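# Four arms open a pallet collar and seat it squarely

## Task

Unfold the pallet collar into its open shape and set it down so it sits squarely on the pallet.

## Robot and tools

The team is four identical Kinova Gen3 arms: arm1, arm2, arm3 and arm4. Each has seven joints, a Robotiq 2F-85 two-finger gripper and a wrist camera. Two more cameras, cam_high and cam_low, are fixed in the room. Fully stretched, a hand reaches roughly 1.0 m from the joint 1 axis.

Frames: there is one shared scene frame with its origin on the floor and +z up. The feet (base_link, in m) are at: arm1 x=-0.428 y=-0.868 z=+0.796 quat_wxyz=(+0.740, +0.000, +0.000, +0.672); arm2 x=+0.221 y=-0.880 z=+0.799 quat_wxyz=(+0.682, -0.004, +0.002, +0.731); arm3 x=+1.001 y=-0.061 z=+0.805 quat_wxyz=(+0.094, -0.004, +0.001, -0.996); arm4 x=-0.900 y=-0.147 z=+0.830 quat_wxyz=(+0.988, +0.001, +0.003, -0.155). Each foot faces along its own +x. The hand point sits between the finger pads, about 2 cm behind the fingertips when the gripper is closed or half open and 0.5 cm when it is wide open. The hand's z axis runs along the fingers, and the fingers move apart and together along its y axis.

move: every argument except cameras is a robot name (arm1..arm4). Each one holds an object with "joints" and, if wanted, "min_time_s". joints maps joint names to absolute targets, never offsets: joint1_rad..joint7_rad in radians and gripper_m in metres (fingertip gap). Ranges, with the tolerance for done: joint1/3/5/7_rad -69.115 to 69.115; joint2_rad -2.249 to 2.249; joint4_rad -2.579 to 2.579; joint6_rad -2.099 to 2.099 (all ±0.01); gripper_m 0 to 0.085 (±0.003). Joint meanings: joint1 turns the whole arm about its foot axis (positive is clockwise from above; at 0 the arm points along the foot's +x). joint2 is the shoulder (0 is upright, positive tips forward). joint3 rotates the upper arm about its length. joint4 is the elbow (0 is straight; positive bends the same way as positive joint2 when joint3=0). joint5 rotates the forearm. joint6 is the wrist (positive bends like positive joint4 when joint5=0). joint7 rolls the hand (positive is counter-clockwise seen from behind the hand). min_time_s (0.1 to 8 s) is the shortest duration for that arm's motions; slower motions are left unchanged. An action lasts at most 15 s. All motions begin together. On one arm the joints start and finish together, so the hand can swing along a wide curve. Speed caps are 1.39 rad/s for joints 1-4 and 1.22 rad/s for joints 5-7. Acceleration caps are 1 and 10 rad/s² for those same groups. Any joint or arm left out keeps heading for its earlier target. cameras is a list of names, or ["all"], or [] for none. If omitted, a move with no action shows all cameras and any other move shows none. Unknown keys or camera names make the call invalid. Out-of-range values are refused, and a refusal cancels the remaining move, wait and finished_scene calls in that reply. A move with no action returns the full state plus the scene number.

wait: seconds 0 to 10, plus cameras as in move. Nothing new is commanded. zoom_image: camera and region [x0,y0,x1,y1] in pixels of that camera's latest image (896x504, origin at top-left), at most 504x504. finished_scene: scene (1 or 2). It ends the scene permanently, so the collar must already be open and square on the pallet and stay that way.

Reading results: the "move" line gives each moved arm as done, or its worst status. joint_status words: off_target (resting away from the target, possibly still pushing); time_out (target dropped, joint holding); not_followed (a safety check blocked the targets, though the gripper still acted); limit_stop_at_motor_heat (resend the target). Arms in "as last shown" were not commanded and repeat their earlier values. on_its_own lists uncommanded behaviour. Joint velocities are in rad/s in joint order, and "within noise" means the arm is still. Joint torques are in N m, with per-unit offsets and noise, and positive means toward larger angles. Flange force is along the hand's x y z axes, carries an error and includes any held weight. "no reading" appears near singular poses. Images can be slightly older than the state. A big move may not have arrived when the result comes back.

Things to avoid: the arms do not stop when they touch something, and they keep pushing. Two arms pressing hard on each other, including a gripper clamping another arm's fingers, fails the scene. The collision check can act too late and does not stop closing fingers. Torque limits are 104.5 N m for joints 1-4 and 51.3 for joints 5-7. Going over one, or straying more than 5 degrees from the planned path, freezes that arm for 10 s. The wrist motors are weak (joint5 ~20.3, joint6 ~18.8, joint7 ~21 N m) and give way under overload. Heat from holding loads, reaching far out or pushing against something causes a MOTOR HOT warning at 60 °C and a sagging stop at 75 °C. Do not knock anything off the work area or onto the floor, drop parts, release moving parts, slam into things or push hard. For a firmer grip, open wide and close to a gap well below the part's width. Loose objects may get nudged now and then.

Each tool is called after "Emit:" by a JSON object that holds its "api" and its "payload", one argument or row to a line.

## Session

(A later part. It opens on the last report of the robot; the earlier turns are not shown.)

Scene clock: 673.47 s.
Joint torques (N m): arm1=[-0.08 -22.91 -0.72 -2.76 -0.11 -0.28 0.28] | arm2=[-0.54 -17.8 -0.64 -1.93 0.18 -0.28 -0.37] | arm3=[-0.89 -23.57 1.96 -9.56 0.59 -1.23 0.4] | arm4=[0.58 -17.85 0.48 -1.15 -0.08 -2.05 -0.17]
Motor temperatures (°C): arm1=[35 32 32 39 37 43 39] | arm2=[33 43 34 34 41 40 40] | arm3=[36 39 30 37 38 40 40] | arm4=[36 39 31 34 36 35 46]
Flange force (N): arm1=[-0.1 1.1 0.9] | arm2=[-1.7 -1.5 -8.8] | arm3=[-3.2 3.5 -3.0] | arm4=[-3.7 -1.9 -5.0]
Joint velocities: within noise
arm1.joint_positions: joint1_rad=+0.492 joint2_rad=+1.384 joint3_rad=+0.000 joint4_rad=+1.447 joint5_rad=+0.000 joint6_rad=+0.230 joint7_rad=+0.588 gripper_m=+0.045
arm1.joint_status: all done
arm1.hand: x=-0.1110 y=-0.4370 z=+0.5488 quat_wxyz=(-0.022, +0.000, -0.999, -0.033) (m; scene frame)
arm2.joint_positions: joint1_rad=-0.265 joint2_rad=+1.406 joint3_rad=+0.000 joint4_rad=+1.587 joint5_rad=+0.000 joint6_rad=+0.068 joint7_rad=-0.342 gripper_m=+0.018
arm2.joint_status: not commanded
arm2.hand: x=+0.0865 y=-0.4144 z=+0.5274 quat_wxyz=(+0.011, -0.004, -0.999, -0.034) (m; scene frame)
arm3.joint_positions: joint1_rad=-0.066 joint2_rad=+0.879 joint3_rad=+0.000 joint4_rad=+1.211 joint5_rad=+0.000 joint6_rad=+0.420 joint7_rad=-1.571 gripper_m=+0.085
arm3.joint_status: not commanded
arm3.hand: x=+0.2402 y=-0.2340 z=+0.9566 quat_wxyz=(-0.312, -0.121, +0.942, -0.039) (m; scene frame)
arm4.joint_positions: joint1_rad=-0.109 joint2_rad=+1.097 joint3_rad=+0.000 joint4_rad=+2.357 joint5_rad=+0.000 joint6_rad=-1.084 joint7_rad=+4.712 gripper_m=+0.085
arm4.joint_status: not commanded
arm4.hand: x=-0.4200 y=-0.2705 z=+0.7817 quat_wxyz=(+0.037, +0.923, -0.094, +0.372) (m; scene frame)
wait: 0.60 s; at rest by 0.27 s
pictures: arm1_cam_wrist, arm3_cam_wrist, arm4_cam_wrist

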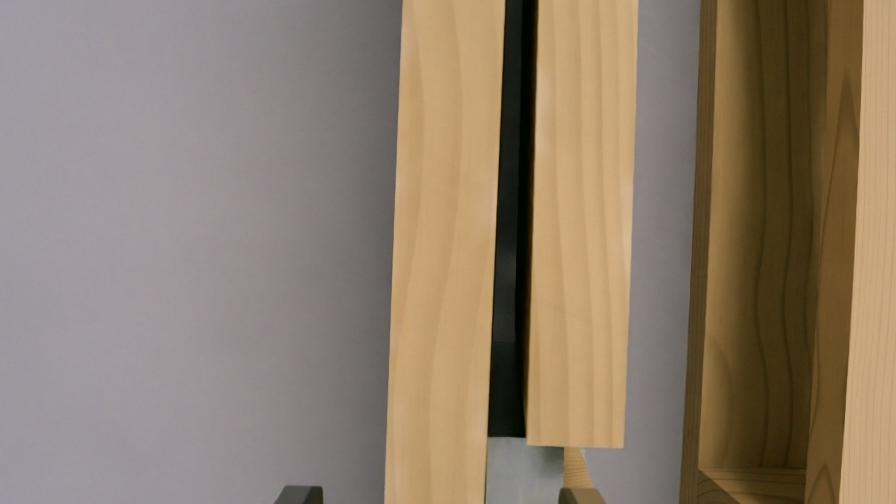

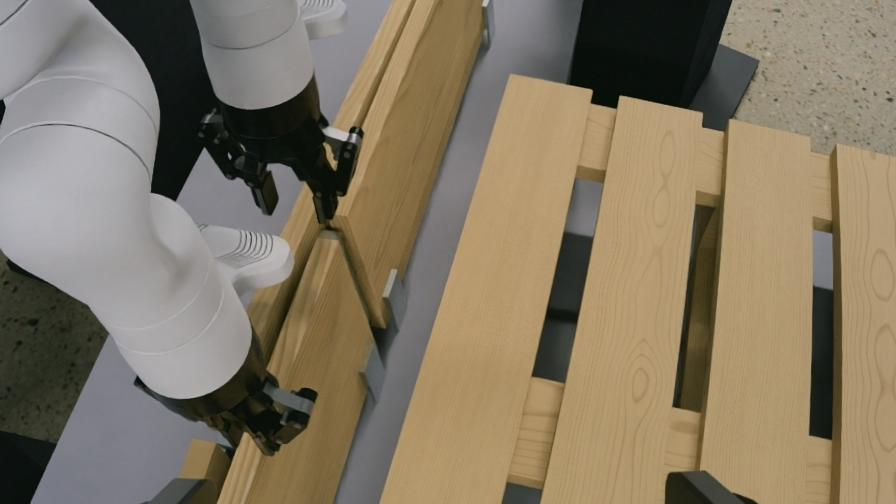

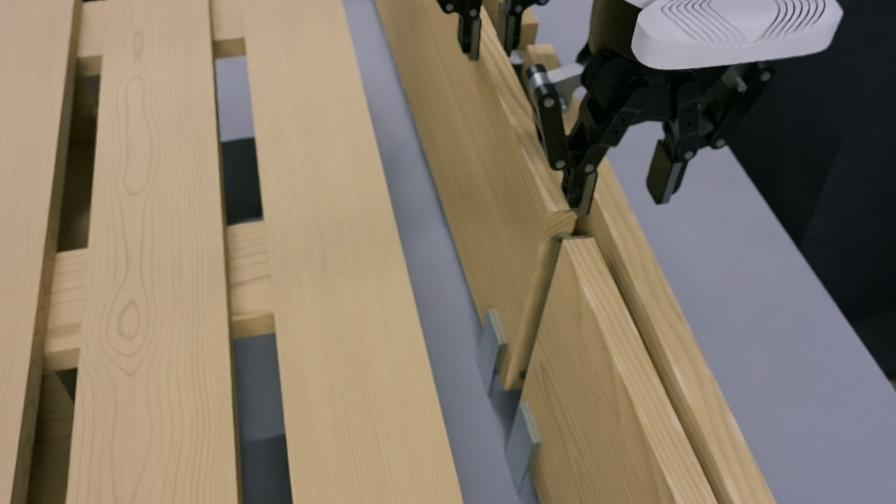

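Emit:
{"api": "move", "payload": {
  "arm1": {"joints":{"joint1_rad":0.4915,"joint2_rad":1.4121,"joint4_rad":1.4241,"joint6_rad":0.2254,"joint7_rad":0.5878},"min_time_s":2}
}}

Emit:
{"api": "wait", "payload": {
  "seconds": 0.6,
  "cameras": ["arm1_cam_wrist","arm3_cam_wrist","arm4_cam_wrist"]
}}

Emit:
{"api": "zoom_image", "payload": {
  "camera": "arm3_cam_wrist",
  "region": [290, 180, 380, 270]
}}

Emit:
{"api": "zoom_image", "payload": {
  "camera": "arm4_cam_wrist",
  "region": [530, 170, 630, 270]
}}

Scene clock: 687.03 s.
Joint torques (N m): arm1=[-0.07 -22.93 -0.64 -2.6 -0.12 -0.28 0.29] | arm2=[-0.54 -17.8 -0.63 -1.95 0.18 -0.26 -0.32] | arm3=[-0.89 -23.64 1.96 -9.55 0.55 -1.27 0.36] | arm4=[0.61 -17.83 0.5 -1.18 -0.07 -2.06 -0.18]
Motor temperatures (°C): arm1=[35 32 32 38 37 43 39] | arm2=[33 43 34 34 41 40 40] | arm3=[36 39 30 37 38 40 40] | arm4=[36 39 31 34 36 35 46]
Flange force (N): arm1=[-0.3 1.5 1.1] | arm2=[-1.7 -1.6 -8.8] | arm3=[-3.0 3.5 -2.8] | arm4=[-3.7 -2.0 -5.1]
move: arm1 done
Joint velocities: within noise
arm1.joint_positions: joint1_rad=+0.491 joint2_rad=+1.412 joint3_rad=+0.000 joint4_rad=+1.424 joint5_rad=+0.000 joint6_rad=+0.225 joint7_rad=+0.588 gripper_m=+0.045
arm1.joint_status: all done
arm1.hand: x=-0.1108 y=-0.4365 z=+0.5368 quat_wxyz=(-0.022, +0.000, -0.999, -0.033) (m; scene frame)
arm2, arm3, arm4: as last shown
pictures: none

Scene clock: 687.63 s.
Joint torques (N m): arm1=[-0.01 -22.92 -0.67 -2.66 -0.13 -0.27 0.3] | arm2=[-0.55 -17.78 -0.68 -1.95 0.21 -0.29 -0.37] | arm3=[-0.9 -23.59 1.92 -9.6 0.56 -1.26 0.37] | arm4=[0.6 -17.83 0.49 -1.2 -0.09 -2.05 -0.18]
Motor temperatures (°C): arm1=[35 32 32 38 37 43 39] | arm2=[33 43 34 34 41 40 40] | arm3=[36 39 30 37 38 40 40] | arm4=[36 39 31 34 36 35 46]
Flange force (N): arm1=[-0.1 1.4 1.0] | arm2=[-1.7 -1.5 -8.9] | arm3=[-3.3 3.5 -3.1] | arm4=[-3.8 -1.9 -5.2]
Joint velocities: within noise
arm1.joint_positions: joint1_rad=+0.491 joint2_rad=+1.412 joint3_rad=+0.000 joint4_rad=+1.424 joint5_rad=+0.000 joint6_rad=+0.225 joint7_rad=+0.588 gripper_m=+0.045
arm1.joint_status: all done
arm1.hand: x=-0.1108 y=-0.4365 z=+0.5368 quat_wxyz=(-0.022, +0.000, -0.999, -0.033) (m; scene frame)
arm2.joint_positions: joint1_rad=-0.265 joint2_rad=+1.406 joint3_rad=+0.000 joint4_rad=+1.587 joint5_rad=+0.000 joint6_rad=+0.068 joint7_rad=-0.342 gripper_m=+0.018
arm2.joint_status: not commanded
arm2.hand: x=+0.0865 y=-0.4144 z=+0.5274 quat_wxyz=(+0.011, -0.004, -0.999, -0.034) (m; scene frame)
arm3.joint_positions: joint1_rad=-0.066 joint2_rad=+0.879 joint3_rad=+0.000 joint4_rad=+1.211 joint5_rad=+0.000 joint6_rad=+0.420 joint7_rad=-1.571 gripper_m=+0.085
arm3.joint_status: not commanded
arm3.hand: x=+0.2402 y=-0.2340 z=+0.9566 quat_wxyz=(-0.312, -0.121, +0.942, -0.039) (m; scene frame)
arm4.joint_positions: joint1_rad=-0.109 joint2_rad=+1.097 joint3_rad=+0.000 joint4_rad=+2.357 joint5_rad=+0.000 joint6_rad=-1.084 joint7_rad=+4.712 gripper_m=+0.085
arm4.joint_status: not commanded
arm4.hand: x=-0.4200 y=-0.2705 z=+0.7817 quat_wxyz=(+0.037, +0.923, -0.094, +0.372) (m; scene frame)
wait: 0.60 s; at rest by 0.27 s
pictures: arm1_cam_wrist, arm3_cam_wrist, arm4_cam_wrist

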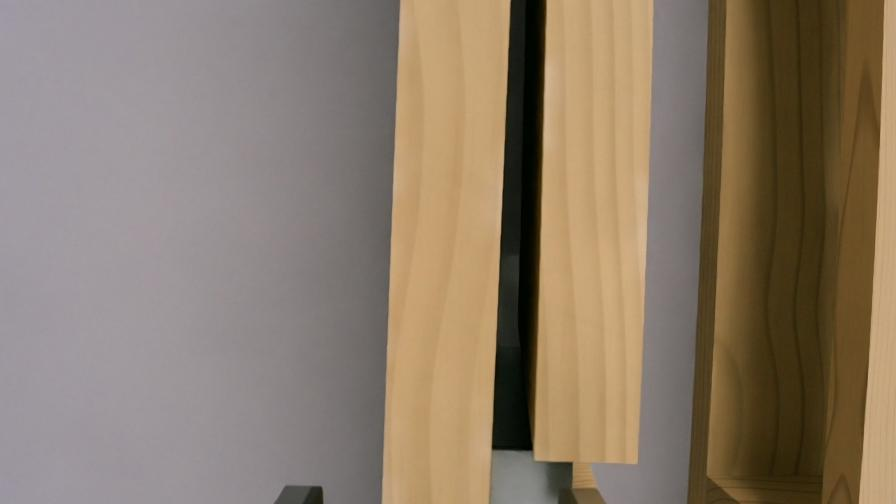

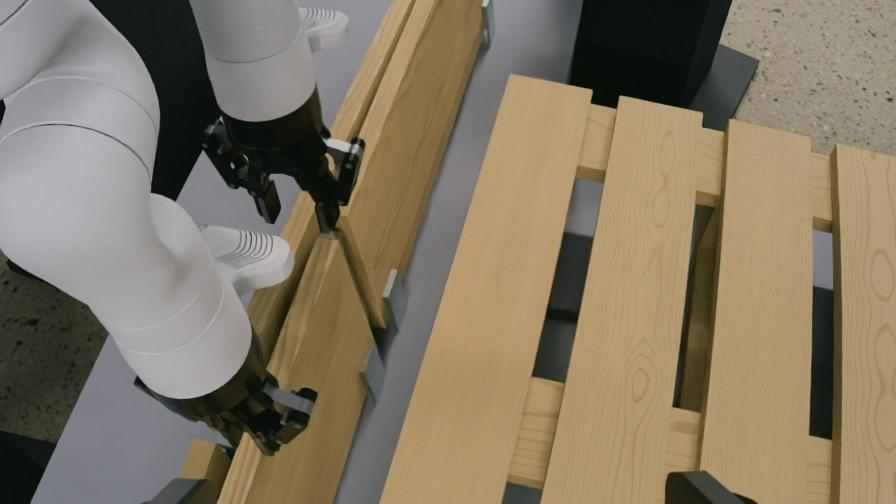

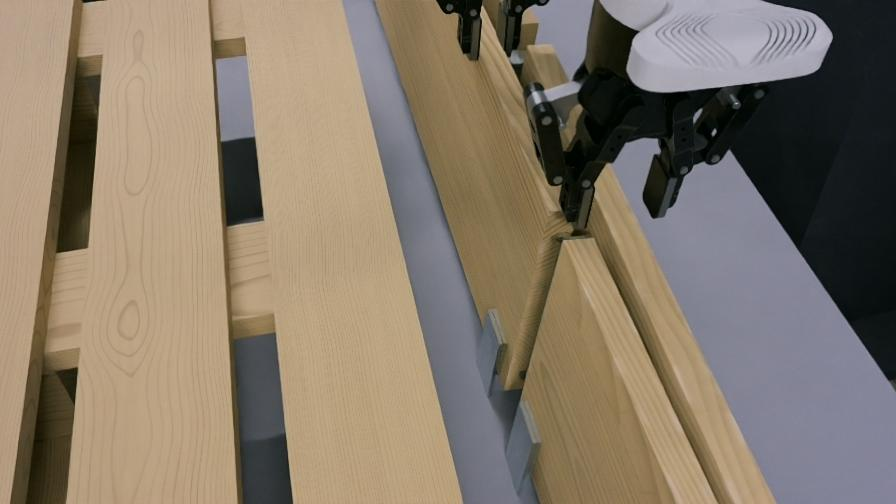

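Scaled by 5.600 from the camera's 896x504 image, which has a finer 1280x720 frame.

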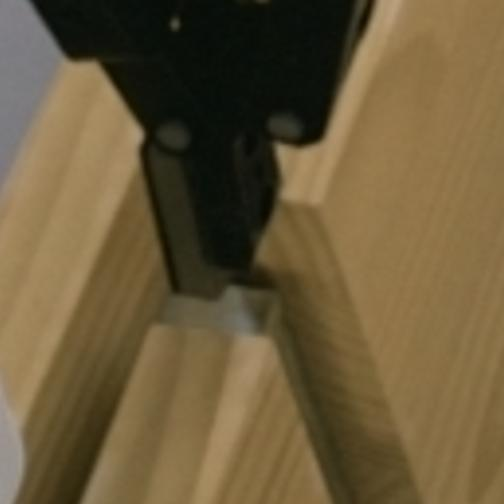

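Scaled by 5.040 from the camera's 896x504 image, which has a finer 1280x720 frame.

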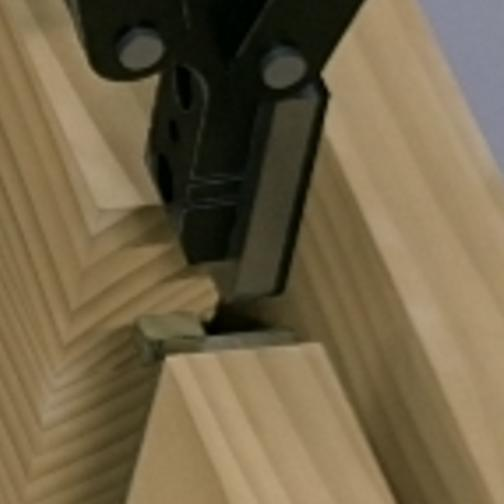

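Emit:
{"api": "move", "payload": {
  "arm1": {"joints":{"joint1_rad":0.4915,"joint2_rad":1.4350,"joint4_rad":1.4059,"joint6_rad":0.2207,"joint7_rad":0.5878},"min_time_s":2}
}}

Emit:
{"api": "wait", "payload": {
  "seconds": 0.6,
  "cameras": ["arm1_cam_wrist","arm3_cam_wrist","arm4_cam_wrist"]
}}

Emit:
{"api": "zoom_image", "payload": {
  "camera": "arm3_cam_wrist",
  "region": [290, 180, 380, 270]
}}

Emit:
{"api": "zoom_image", "payload": {
  "camera": "arm4_cam_wrist",
  "region": [530, 170, 690, 270]
}}

Scene clock: 692.63 s.
Joint torques (N m): arm1=[-0.06 -22.97 -0.69 -2.55 -0.11 -0.27 0.29] | arm2=[-0.54 -17.8 -0.63 -1.93 0.18 -0.28 -0.38] | arm3=[-0.93 -23.55 1.96 -9.57 0.58 -1.28 0.35] | arm4=[0.61 -17.85 0.53 -1.15 -0.08 -2.05 -0.17]
Motor temperatures (°C): arm1=[35 32 32 38 37 42 39] | arm2=[33 43 34 34 41 40 40] | arm3=[36 39 30 37 38 40 40] | arm4=[36 39 31 34 36 35 46]
Flange force (N): arm1=[-0.3 1.5 1.2] | arm2=[-1.7 -1.5 -8.8] | arm3=[-3.1 3.7 -3.1] | arm4=[-3.7 -2.0 -5.0]
move: arm1 done
Joint velocities: within noise
arm1.joint_positions: joint1_rad=+0.491 joint2_rad=+1.435 joint3_rad=+0.000 joint4_rad=+1.406 joint5_rad=+0.000 joint6_rad=+0.221 joint7_rad=+0.588 gripper_m=+0.045
arm1.joint_status: all done
arm1.hand: x=-0.1108 y=-0.4365 z=+0.5269 quat_wxyz=(-0.022, +0.000, -0.999, -0.033) (m; scene frame)
arm2, arm3, arm4: as last shown
pictures: none

Scene clock: 693.23 s.
Joint torques (N m): arm1=[-0.05 -22.99 -0.65 -2.59 -0.09 -0.23 0.27] | arm2=[-0.52 -17.78 -0.65 -1.94 0.17 -0.27 -0.35] | arm3=[-0.84 -23.55 1.98 -9.57 0.56 -1.25 0.41] | arm4=[0.57 -17.84 0.47 -1.16 -0.08 -2.08 -0.17]
Motor temperatures (°C): arm1=[35 32 32 38 37 42 39] | arm2=[33 43 34 34 41 40 40] | arm3=[36 39 30 37 38 40 40] | arm4=[36 39 31 34 36 35 46]
Flange force (N): arm1=[-0.1 1.3 1.2] | arm2=[-1.6 -1.5 -8.8] | arm3=[-3.2 3.4 -3.1] | arm4=[-3.6 -1.8 -5.0]
Joint velocities: within noise
arm1.joint_positions: joint1_rad=+0.491 joint2_rad=+1.435 joint3_rad=+0.000 joint4_rad=+1.406 joint5_rad=+0.000 joint6_rad=+0.221 joint7_rad=+0.588 gripper_m=+0.045
arm1.joint_status: all done
arm1.hand: x=-0.1108 y=-0.4365 z=+0.5269 quat_wxyz=(-0.022, +0.000, -0.999, -0.033) (m; scene frame)
arm2.joint_positions: joint1_rad=-0.265 joint2_rad=+1.406 joint3_rad=+0.000 joint4_rad=+1.587 joint5_rad=+0.000 joint6_rad=+0.068 joint7_rad=-0.342 gripper_m=+0.018
arm2.joint_status: not commanded
arm2.hand: x=+0.0865 y=-0.4144 z=+0.5274 quat_wxyz=(+0.011, -0.004, -0.999, -0.034) (m; scene frame)
arm3.joint_positions: joint1_rad=-0.066 joint2_rad=+0.879 joint3_rad=+0.000 joint4_rad=+1.211 joint5_rad=+0.000 joint6_rad=+0.420 joint7_rad=-1.571 gripper_m=+0.085
arm3.joint_status: not commanded
arm3.hand: x=+0.2402 y=-0.2340 z=+0.9566 quat_wxyz=(-0.312, -0.121, +0.942, -0.039) (m; scene frame)
arm4.joint_positions: joint1_rad=-0.109 joint2_rad=+1.097 joint3_rad=+0.000 joint4_rad=+2.357 joint5_rad=+0.000 joint6_rad=-1.084 joint7_rad=+4.712 gripper_m=+0.085
arm4.joint_status: not commanded
arm4.hand: x=-0.4200 y=-0.2705 z=+0.7817 quat_wxyz=(+0.037, +0.923, -0.094, +0.372) (m; scene frame)
wait: 0.60 s; at rest by 0.27 s
pictures: arm1_cam_wrist, arm3_cam_wrist, arm4_cam_wrist

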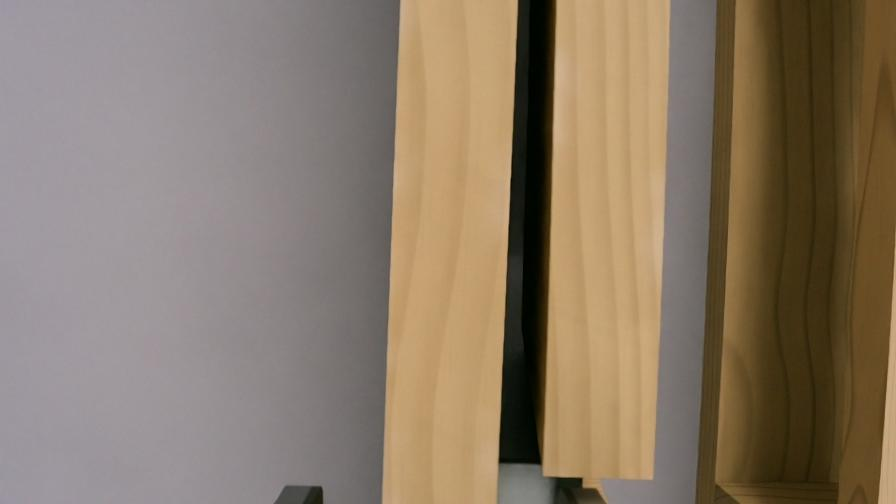

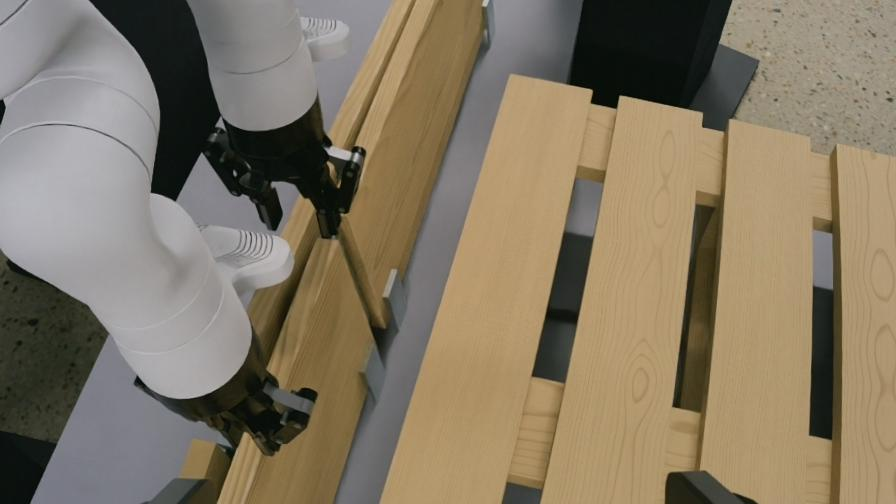

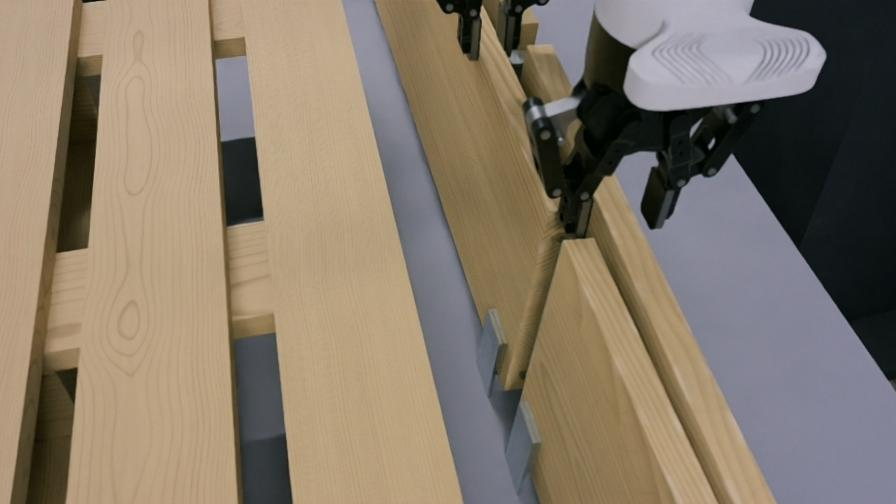

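Scaled by 5.600 from the camera's 896x504 image, which has a finer 1280x720 frame.

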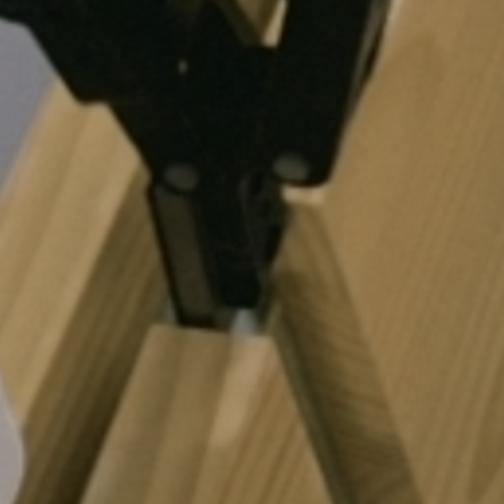

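Scaled by 3.150 from the camera's 896x504 image, which has a finer 1280x720 frame.

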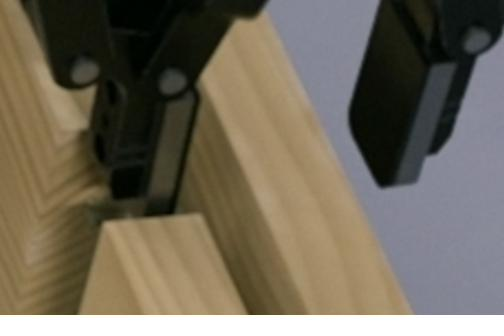

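Emit:
{"api": "move", "payload": {
  "arm1": {"joints":{"gripper_m":0.027}}
}}

Emit:
{"api": "wait", "payload": {
  "seconds": 0.6,
  "cameras": ["arm1_cam_wrist","arm3_cam_wrist","arm4_cam_wrist"]
}}

Emit:
{"api": "zoom_image", "payload": {
  "camera": "arm4_cam_wrist",
  "region": [530, 170, 690, 270]
}}

Scene clock: 694.77 s.
Joint torques (N m): arm1=[-0.08 -22.96 -0.72 -2.56 -0.1 -0.32 0.24] | arm2=[-0.52 -17.78 -0.62 -1.97 0.18 -0.27 -0.37] | arm3=[-0.79 -23.58 1.9 -9.58 0.54 -1.3 0.37] | arm4=[0.55 -17.83 0.48 -1.16 -0.08 -2.07 -0.17]
Motor temperatures (°C): arm1=[35 32 32 38 37 42 39] | arm2=[33 43 34 34 41 40 40] | arm3=[36 39 30 37 38 40 40] | arm4=[36 39 31 34 36 35 46]
Flange force (N): arm1=[-0.4 1.5 1.1] | arm2=[-1.7 -1.6 -8.9] | arm3=[-3.0 3.2 -3.1] | arm4=[-3.6 -1.8 -5.1]
move: arm1 done
Joint velocities: within noise
arm1.joint_positions: joint1_rad=+0.491 joint2_rad=+1.435 joint3_rad=+0.000 joint4_rad=+1.406 joint5_rad=+0.000 joint6_rad=+0.221 joint7_rad=+0.588 gripper_m=+0.027
arm1.joint_status: all done
arm1.hand: x=-0.1108 y=-0.4365 z=+0.5269 quat_wxyz=(-0.022, +0.000, -0.999, -0.033) (m; scene frame)
arm2, arm3, arm4: as last shown
pictures: none

Scene clock: 695.37 s.
Joint torques (N m): arm1=[-0.04 -23.02 -0.71 -2.61 -0.14 -0.27 0.29] | arm2=[-0.56 -17.83 -0.68 -1.96 0.2 -0.28 -0.4] | arm3=[-0.81 -23.53 1.95 -9.55 0.56 -1.3 0.38] | arm4=[0.61 -17.83 0.5 -1.15 -0.11 -2.06 -0.14]
Motor temperatures (°C): arm1=[35 32 32 38 37 42 39] | arm2=[33 43 34 34 41 40 40] | arm3=[36 39 30 37 38 40 40] | arm4=[36 39 31 34 36 35 46]
Flange force (N): arm1=[-0.2 1.4 1.2] | arm2=[-1.7 -1.5 -8.8] | arm3=[-3.0 3.3 -3.1] | arm4=[-3.6 -1.9 -5.0]
Joint velocities: within noise
arm1.joint_positions: joint1_rad=+0.491 joint2_rad=+1.435 joint3_rad=+0.000 joint4_rad=+1.406 joint5_rad=+0.000 joint6_rad=+0.221 joint7_rad=+0.588 gripper_m=+0.027
arm1.joint_status: all done
arm1.hand: x=-0.1108 y=-0.4365 z=+0.5269 quat_wxyz=(-0.022, +0.000, -0.999, -0.033) (m; scene frame)
arm2.joint_positions: joint1_rad=-0.265 joint2_rad=+1.406 joint3_rad=+0.000 joint4_rad=+1.587 joint5_rad=+0.000 joint6_rad=+0.068 joint7_rad=-0.342 gripper_m=+0.018
arm2.joint_status: not commanded
arm2.hand: x=+0.0865 y=-0.4144 z=+0.5274 quat_wxyz=(+0.011, -0.004, -0.999, -0.034) (m; scene frame)
arm3.joint_positions: joint1_rad=-0.066 joint2_rad=+0.879 joint3_rad=+0.000 joint4_rad=+1.211 joint5_rad=+0.000 joint6_rad=+0.420 joint7_rad=-1.571 gripper_m=+0.085
arm3.joint_status: not commanded
arm3.hand: x=+0.2402 y=-0.2340 z=+0.9566 quat_wxyz=(-0.312, -0.121, +0.942, -0.039) (m; scene frame)
arm4.joint_positions: joint1_rad=-0.109 joint2_rad=+1.097 joint3_rad=+0.000 joint4_rad=+2.357 joint5_rad=+0.000 joint6_rad=-1.084 joint7_rad=+4.712 gripper_m=+0.085
arm4.joint_status: not commanded
arm4.hand: x=-0.4200 y=-0.2705 z=+0.7817 quat_wxyz=(+0.037, +0.923, -0.094, +0.372) (m; scene frame)
wait: 0.60 s; at rest by 0.27 s
pictures: arm1_cam_wrist, arm3_cam_wrist, arm4_cam_wrist

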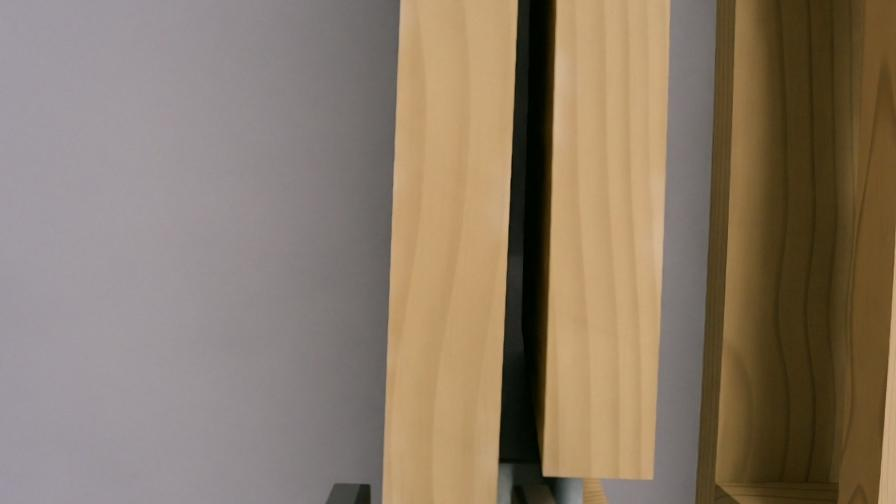

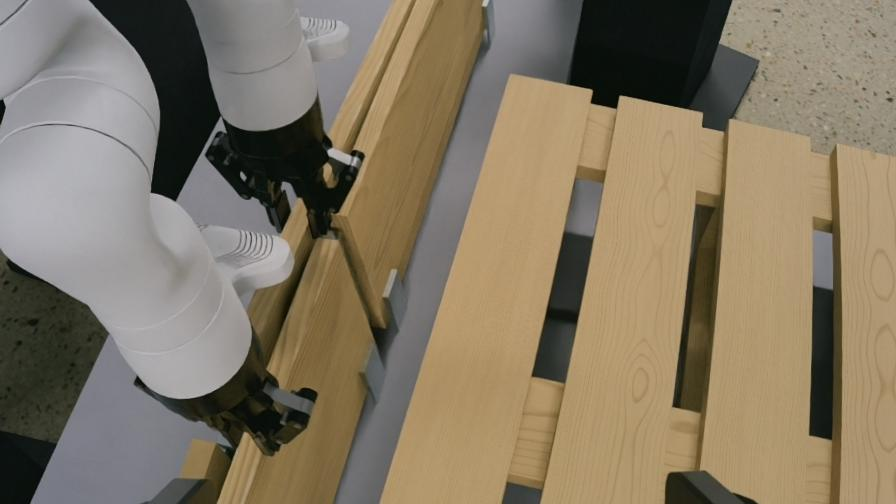

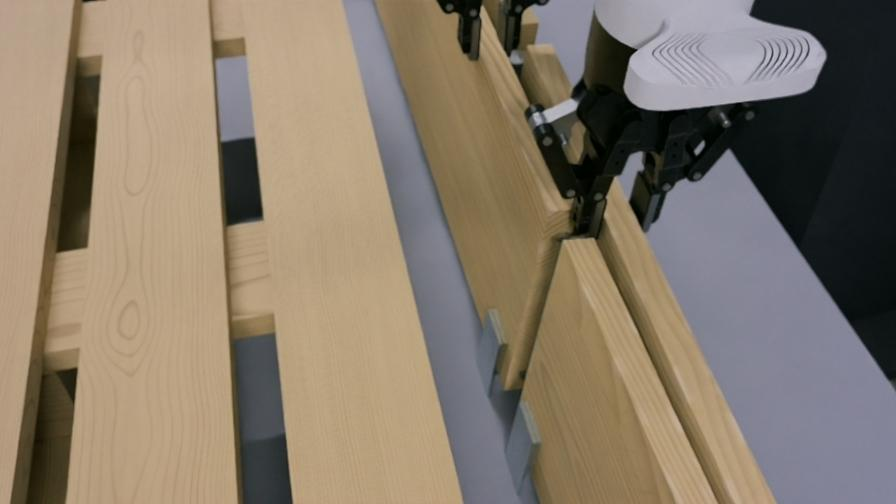

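Scaled by 3.150 from the camera's 896x504 image, which has a finer 1280x720 frame.

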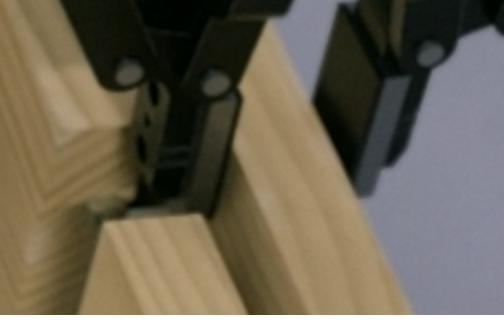

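Good, straddling A1. Close.

Emit:
{"api": "move", "payload": {
  "arm1": {"joints":{"gripper_m":0.012}}
}}

Emit:
{"api": "wait", "payload": {
  "seconds": 0.8,
  "cameras": ["arm1_cam_wrist","arm2_cam_wrist","arm3_cam_wrist","arm4_cam_wrist"]
}}

Scene clock: 696.43 s.
Joint torques (N m): arm1=[0.12 -19.56 0.23 -3.34 0.43 -0.86 0.69] | arm2=[-1.31 -17.66 -1.67 -0.61 0.17 0.38 -0.33] | arm3=[-0.85 -23.58 1.98 -9.53 0.57 -1.25 0.42] | arm4=[0.62 -17.86 0.5 -1.11 -0.06 -2.04 -0.16]
Motor temperatures (°C): arm1=[35 32 32 38 37 42 39] | arm2=[33 43 34 34 41 40 40] | arm3=[36 39 30 37 38 40 40] | arm4=[36 39 31 34 36 35 46]
Flange force (N): arm1=[2.3 -0.2 -8.6] | arm2=[-2.5 1.2 -6.1] | arm3=[-3.0 3.4 -2.9] | arm4=[-3.8 -2.1 -4.9]
move: arm1 off_target
Joint velocities: within noise
arm1.joint_positions: joint1_rad=+0.491 joint2_rad=+1.435 joint3_rad=+0.000 joint4_rad=+1.406 joint5_rad=+0.000 joint6_rad=+0.221 joint7_rad=+0.588 gripper_m=+0.019
arm1.joint_status: gripper_m off_target (ended at +0.019, target +0.012)
arm1.hand: x=-0.1108 y=-0.4364 z=+0.5269 quat_wxyz=(-0.022, +0.000, -0.999, -0.033) (m; scene frame)
arm2, arm3, arm4: as last shown
arm2.hand: x=+0.0865 y=-0.4143 z=+0.5274 quat_wxyz=(+0.011, -0.004, -0.999, -0.034) (m; scene frame)
pictures: none

Scene clock: 697.23 s.
Joint torques (N m): arm1=[0.03 -19.57 0.09 -3.21 0.48 -0.8 0.69] | arm2=[-1.45 -17.7 -1.74 -0.71 0.2 0.32 -0.32] | arm3=[-0.88 -23.5 1.97 -9.57 0.53 -1.29 0.38] | arm4=[0.6 -17.85 0.51 -1.18 -0.08 -2.05 -0.16]
Motor temperatures (°C): arm1=[35 32 32 38 37 42 39] | arm2=[33 43 34 34 41 40 40] | arm3=[36 39 30 37 38 40 40] | arm4=[36 39 31 34 36 35 46]
Flange force (N): arm1=[2.0 0.0 -8.3] | arm2=[-2.7 1.2 -6.3] | arm3=[-3.1 3.5 -3.2] | arm4=[-3.8 -2.0 -5.1]
Joint velocities: within noise
arm1.joint_positions: joint1_rad=+0.491 joint2_rad=+1.435 joint3_rad=+0.000 joint4_rad=+1.406 joint5_rad=+0.000 joint6_rad=+0.221 joint7_rad=+0.588 gripper_m=+0.019
arm1.joint_status: gripper_m off_target (ended at +0.019, target +0.012)
arm1.hand: x=-0.1108 y=-0.4365 z=+0.5269 quat_wxyz=(-0.022, +0.000, -0.999, -0.033) (m; scene frame)
arm2.joint_positions: joint1_rad=-0.265 joint2_rad=+1.406 joint3_rad=+0.000 joint4_rad=+1.587 joint5_rad=+0.000 joint6_rad=+0.068 joint7_rad=-0.342 gripper_m=+0.018
arm2.joint_status: not commanded
arm2.hand: x=+0.0865 y=-0.4144 z=+0.5274 quat_wxyz=(+0.011, -0.004, -0.999, -0.034) (m; scene frame)
arm3.joint_positions: joint1_rad=-0.066 joint2_rad=+0.879 joint3_rad=+0.000 joint4_rad=+1.211 joint5_rad=+0.000 joint6_rad=+0.420 joint7_rad=-1.571 gripper_m=+0.085
arm3.joint_status: not commanded
arm3.hand: x=+0.2402 y=-0.2340 z=+0.9566 quat_wxyz=(-0.312, -0.121, +0.942, -0.039) (m; scene frame)
arm4.joint_positions: joint1_rad=-0.109 joint2_rad=+1.097 joint3_rad=+0.000 joint4_rad=+2.357 joint5_rad=+0.000 joint6_rad=-1.084 joint7_rad=+4.712 gripper_m=+0.085
arm4.joint_status: not commanded
arm4.hand: x=-0.4200 y=-0.2705 z=+0.7817 quat_wxyz=(+0.037, +0.923, -0.094, +0.372) (m; scene frame)
wait: 0.80 s; at rest by 0.27 s
pictures: arm1_cam_wrist, arm2_cam_wrist, arm3_cam_wrist, arm4_cam_wrist

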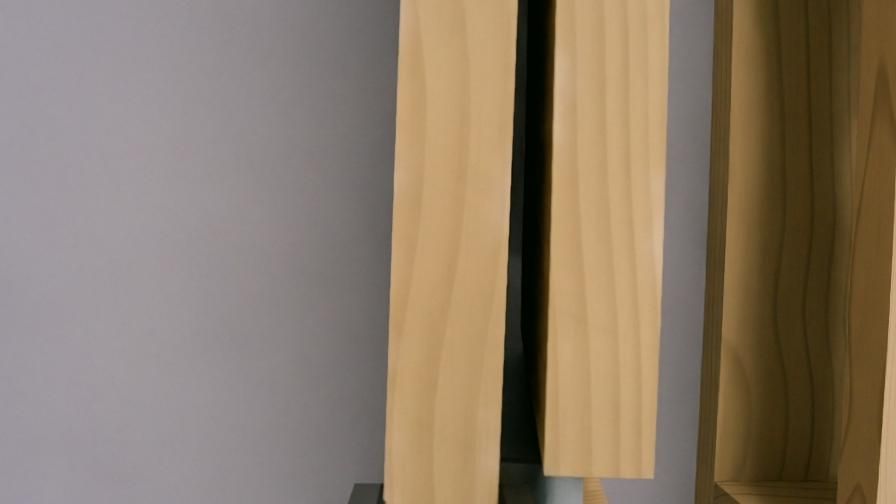

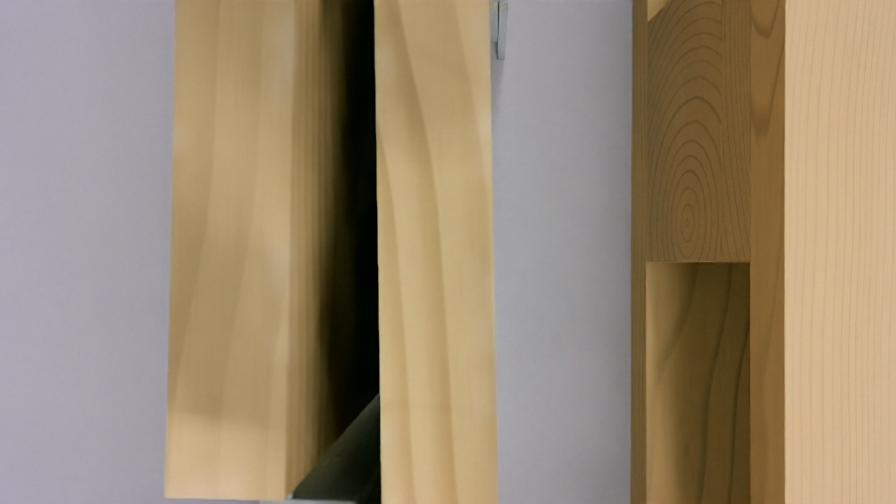

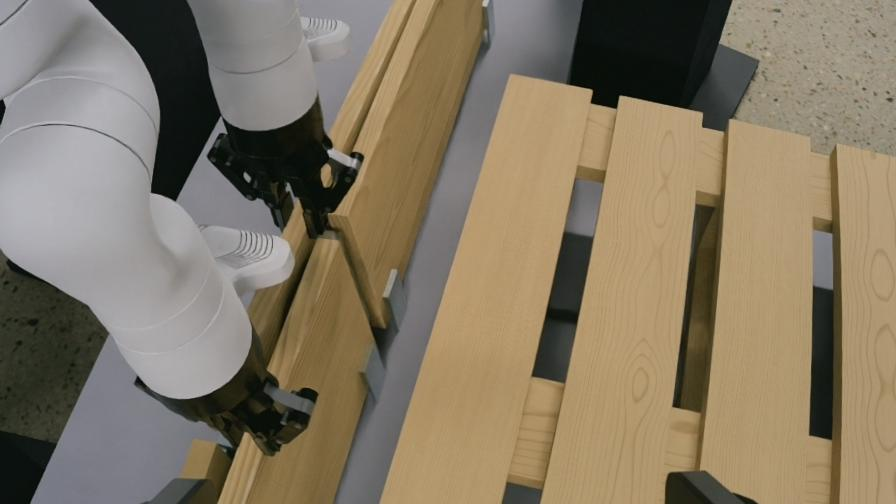

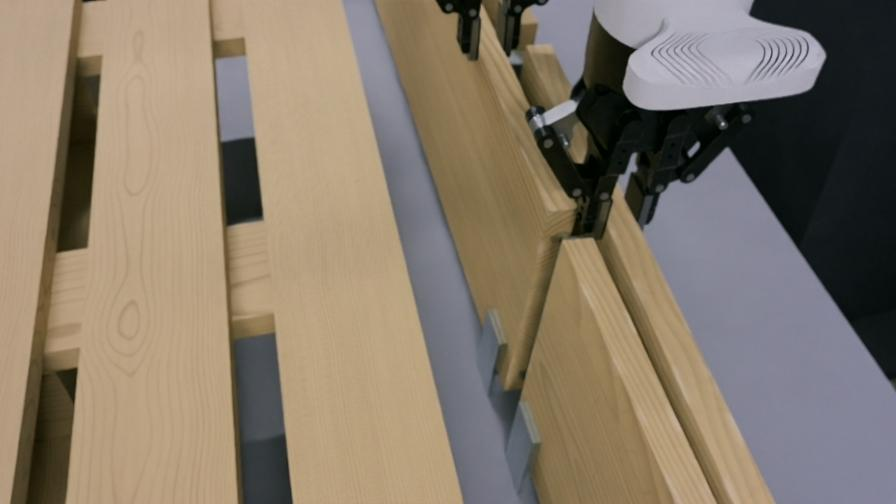

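Emit:
{"api": "move", "payload": {
  "arm1": {"joints":{"joint1_rad":0.5153,"joint2_rad":1.4252,"joint4_rad":1.4637,"joint6_rad":0.1727,"joint7_rad":0.6116},"min_time_s":4},
  "arm2": {"joints":{"joint1_rad":-0.2532,"joint2_rad":1.4138,"joint4_rad":1.5201,"joint6_rad":0.1277,"joint7_rad":-0.3305},"min_time_s":4}
}}

Emit:
{"api": "wait", "payload": {
  "seconds": 0.8,
  "cameras": ["arm1_cam_wrist","arm2_cam_wrist","arm3_cam_wrist","arm4_cam_wrist"]
}}

Scene clock: 708.33 s.
Joint torques (N m): arm1=[14.89 -26.35 17.98 -1.6 1.12 0.24 0.03] | arm2=[-8.82 -12.76 -10.21 -6.07 0.12 -2.67 0.25] | arm3=[-0.87 -23.6 1.95 -9.55 0.57 -1.27 0.38] | arm4=[0.61 -17.87 0.52 -1.2 -0.08 -2.07 -0.18]
Motor temperatures (°C): arm1=[35 32 32 38 37 42 39] | arm2=[33 42 34 34 41 40 40] | arm3=[36 39 30 37 38 40 40] | arm4=[36 39 31 34 36 35 46]
Flange force (N): arm1=[21.3 18.9 11.4] | arm2=[-18.0 -3.5 -30.2] | arm3=[-3.0 3.5 -3.0] | arm4=[-3.8 -2.0 -5.1]
move: arm1 done; arm2 done
Joint velocities: within noise
arm1.joint_positions: joint1_rad=+0.515 joint2_rad=+1.425 joint3_rad=+0.000 joint4_rad=+1.464 joint5_rad=+0.000 joint6_rad=+0.173 joint7_rad=+0.612 gripper_m=+0.019
arm1.joint_status: all done
arm1.hand: x=-0.1093 y=-0.4565 z=+0.5268 quat_wxyz=(-0.023, +0.000, -0.999, -0.033) (m; scene frame)
arm2.joint_positions: joint1_rad=-0.253 joint2_rad=+1.414 joint3_rad=+0.000 joint4_rad=+1.520 joint5_rad=+0.000 joint6_rad=+0.128 joint7_rad=-0.331 gripper_m=+0.018
arm2.joint_status: all done
arm2.hand: x=+0.0860 y=-0.3949 z=+0.5274 quat_wxyz=(+0.011, -0.004, -0.999, -0.034) (m; scene frame)
arm3, arm4: as last shown
pictures: none

Scene clock: 709.13 s.
Joint torques (N m): arm1=[14.85 -26.36 18.02 -1.59 1.1 0.25 0.04] | arm2=[-8.84 -12.78 -10.25 -6.06 0.13 -2.64 0.21] | arm3=[-0.84 -23.57 1.9 -9.59 0.58 -1.21 0.38] | arm4=[0.61 -17.84 0.5 -1.14 -0.08 -2.03 -0.14]
Motor temperatures (°C): arm1=[35 33 32 38 37 42 39] | arm2=[33 42 34 34 41 40 40] | arm3=[36 39 30 37 38 40 40] | arm4=[36 39 31 34 36 35 46]
Flange force (N): arm1=[21.3 18.9 11.5] | arm2=[-18.1 -3.5 -30.1] | arm3=[-3.4 3.3 -3.1] | arm4=[-3.8 -2.0 -5.0]
Joint velocities: within noise
arm1.joint_positions: joint1_rad=+0.515 joint2_rad=+1.425 joint3_rad=+0.000 joint4_rad=+1.464 joint5_rad=+0.000 joint6_rad=+0.173 joint7_rad=+0.612 gripper_m=+0.019
arm1.joint_status: all done
arm1.hand: x=-0.1093 y=-0.4565 z=+0.5268 quat_wxyz=(-0.023, +0.000, -0.999, -0.033) (m; scene frame)
arm2.joint_positions: joint1_rad=-0.253 joint2_rad=+1.414 joint3_rad=+0.000 joint4_rad=+1.520 joint5_rad=+0.000 joint6_rad=+0.128 joint7_rad=-0.331 gripper_m=+0.018
arm2.joint_status: all done
arm2.hand: x=+0.0860 y=-0.3949 z=+0.5274 quat_wxyz=(+0.011, -0.004, -0.999, -0.034) (m; scene frame)
arm3.joint_positions: joint1_rad=-0.066 joint2_rad=+0.879 joint3_rad=+0.000 joint4_rad=+1.211 joint5_rad=+0.000 joint6_rad=+0.420 joint7_rad=-1.571 gripper_m=+0.085
arm3.joint_status: not commanded
arm3.hand: x=+0.2402 y=-0.2340 z=+0.9566 quat_wxyz=(-0.312, -0.121, +0.942, -0.039) (m; scene frame)
arm4.joint_positions: joint1_rad=-0.109 joint2_rad=+1.097 joint3_rad=+0.000 joint4_rad=+2.357 joint5_rad=+0.000 joint6_rad=-1.084 joint7_rad=+4.712 gripper_m=+0.085
arm4.joint_status: not commanded
arm4.hand: x=-0.4200 y=-0.2705 z=+0.7817 quat_wxyz=(+0.037, +0.923, -0.094, +0.372) (m; scene frame)
wait: 0.80 s; at rest by 0.27 s
pictures: arm1_cam_wrist, arm2_cam_wrist, arm3_cam_wrist, arm4_cam_wrist

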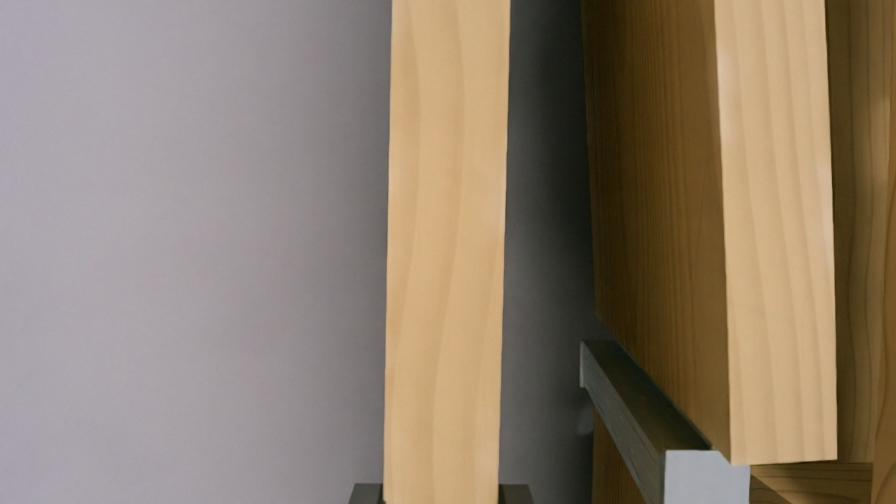

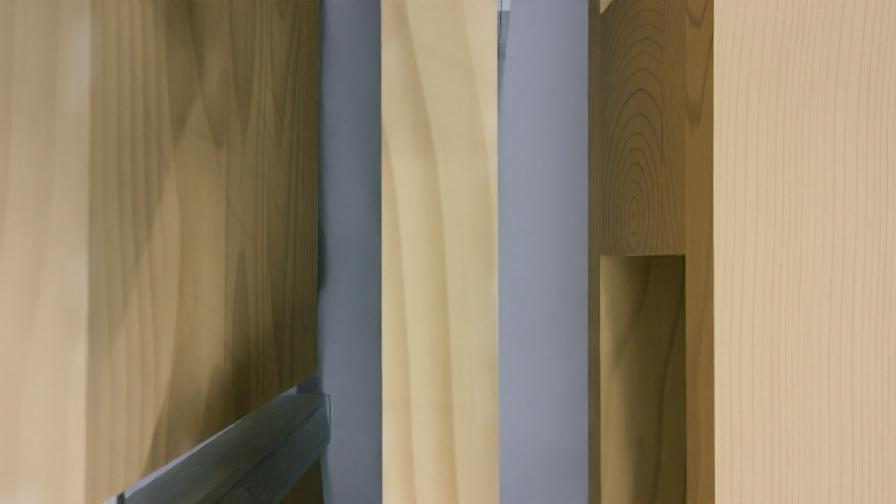

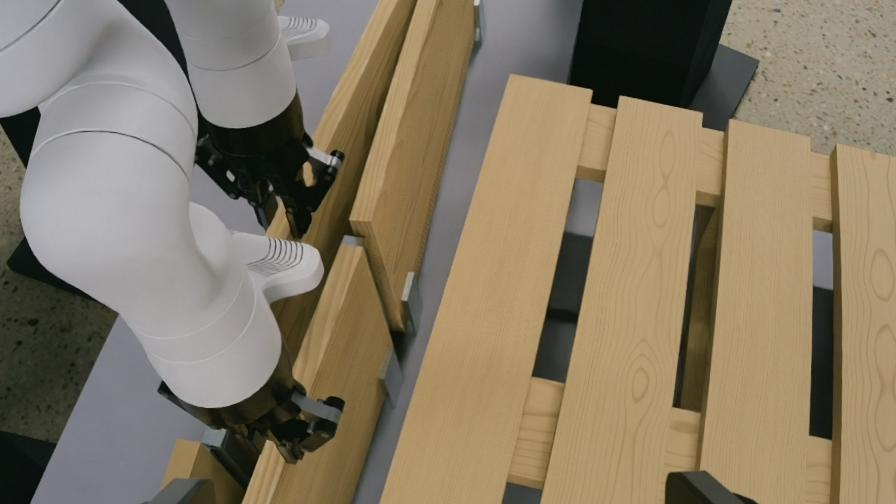

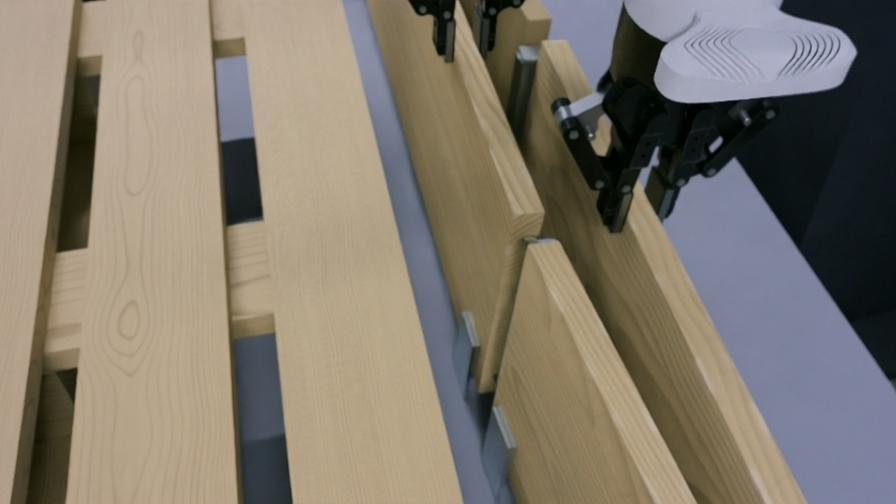

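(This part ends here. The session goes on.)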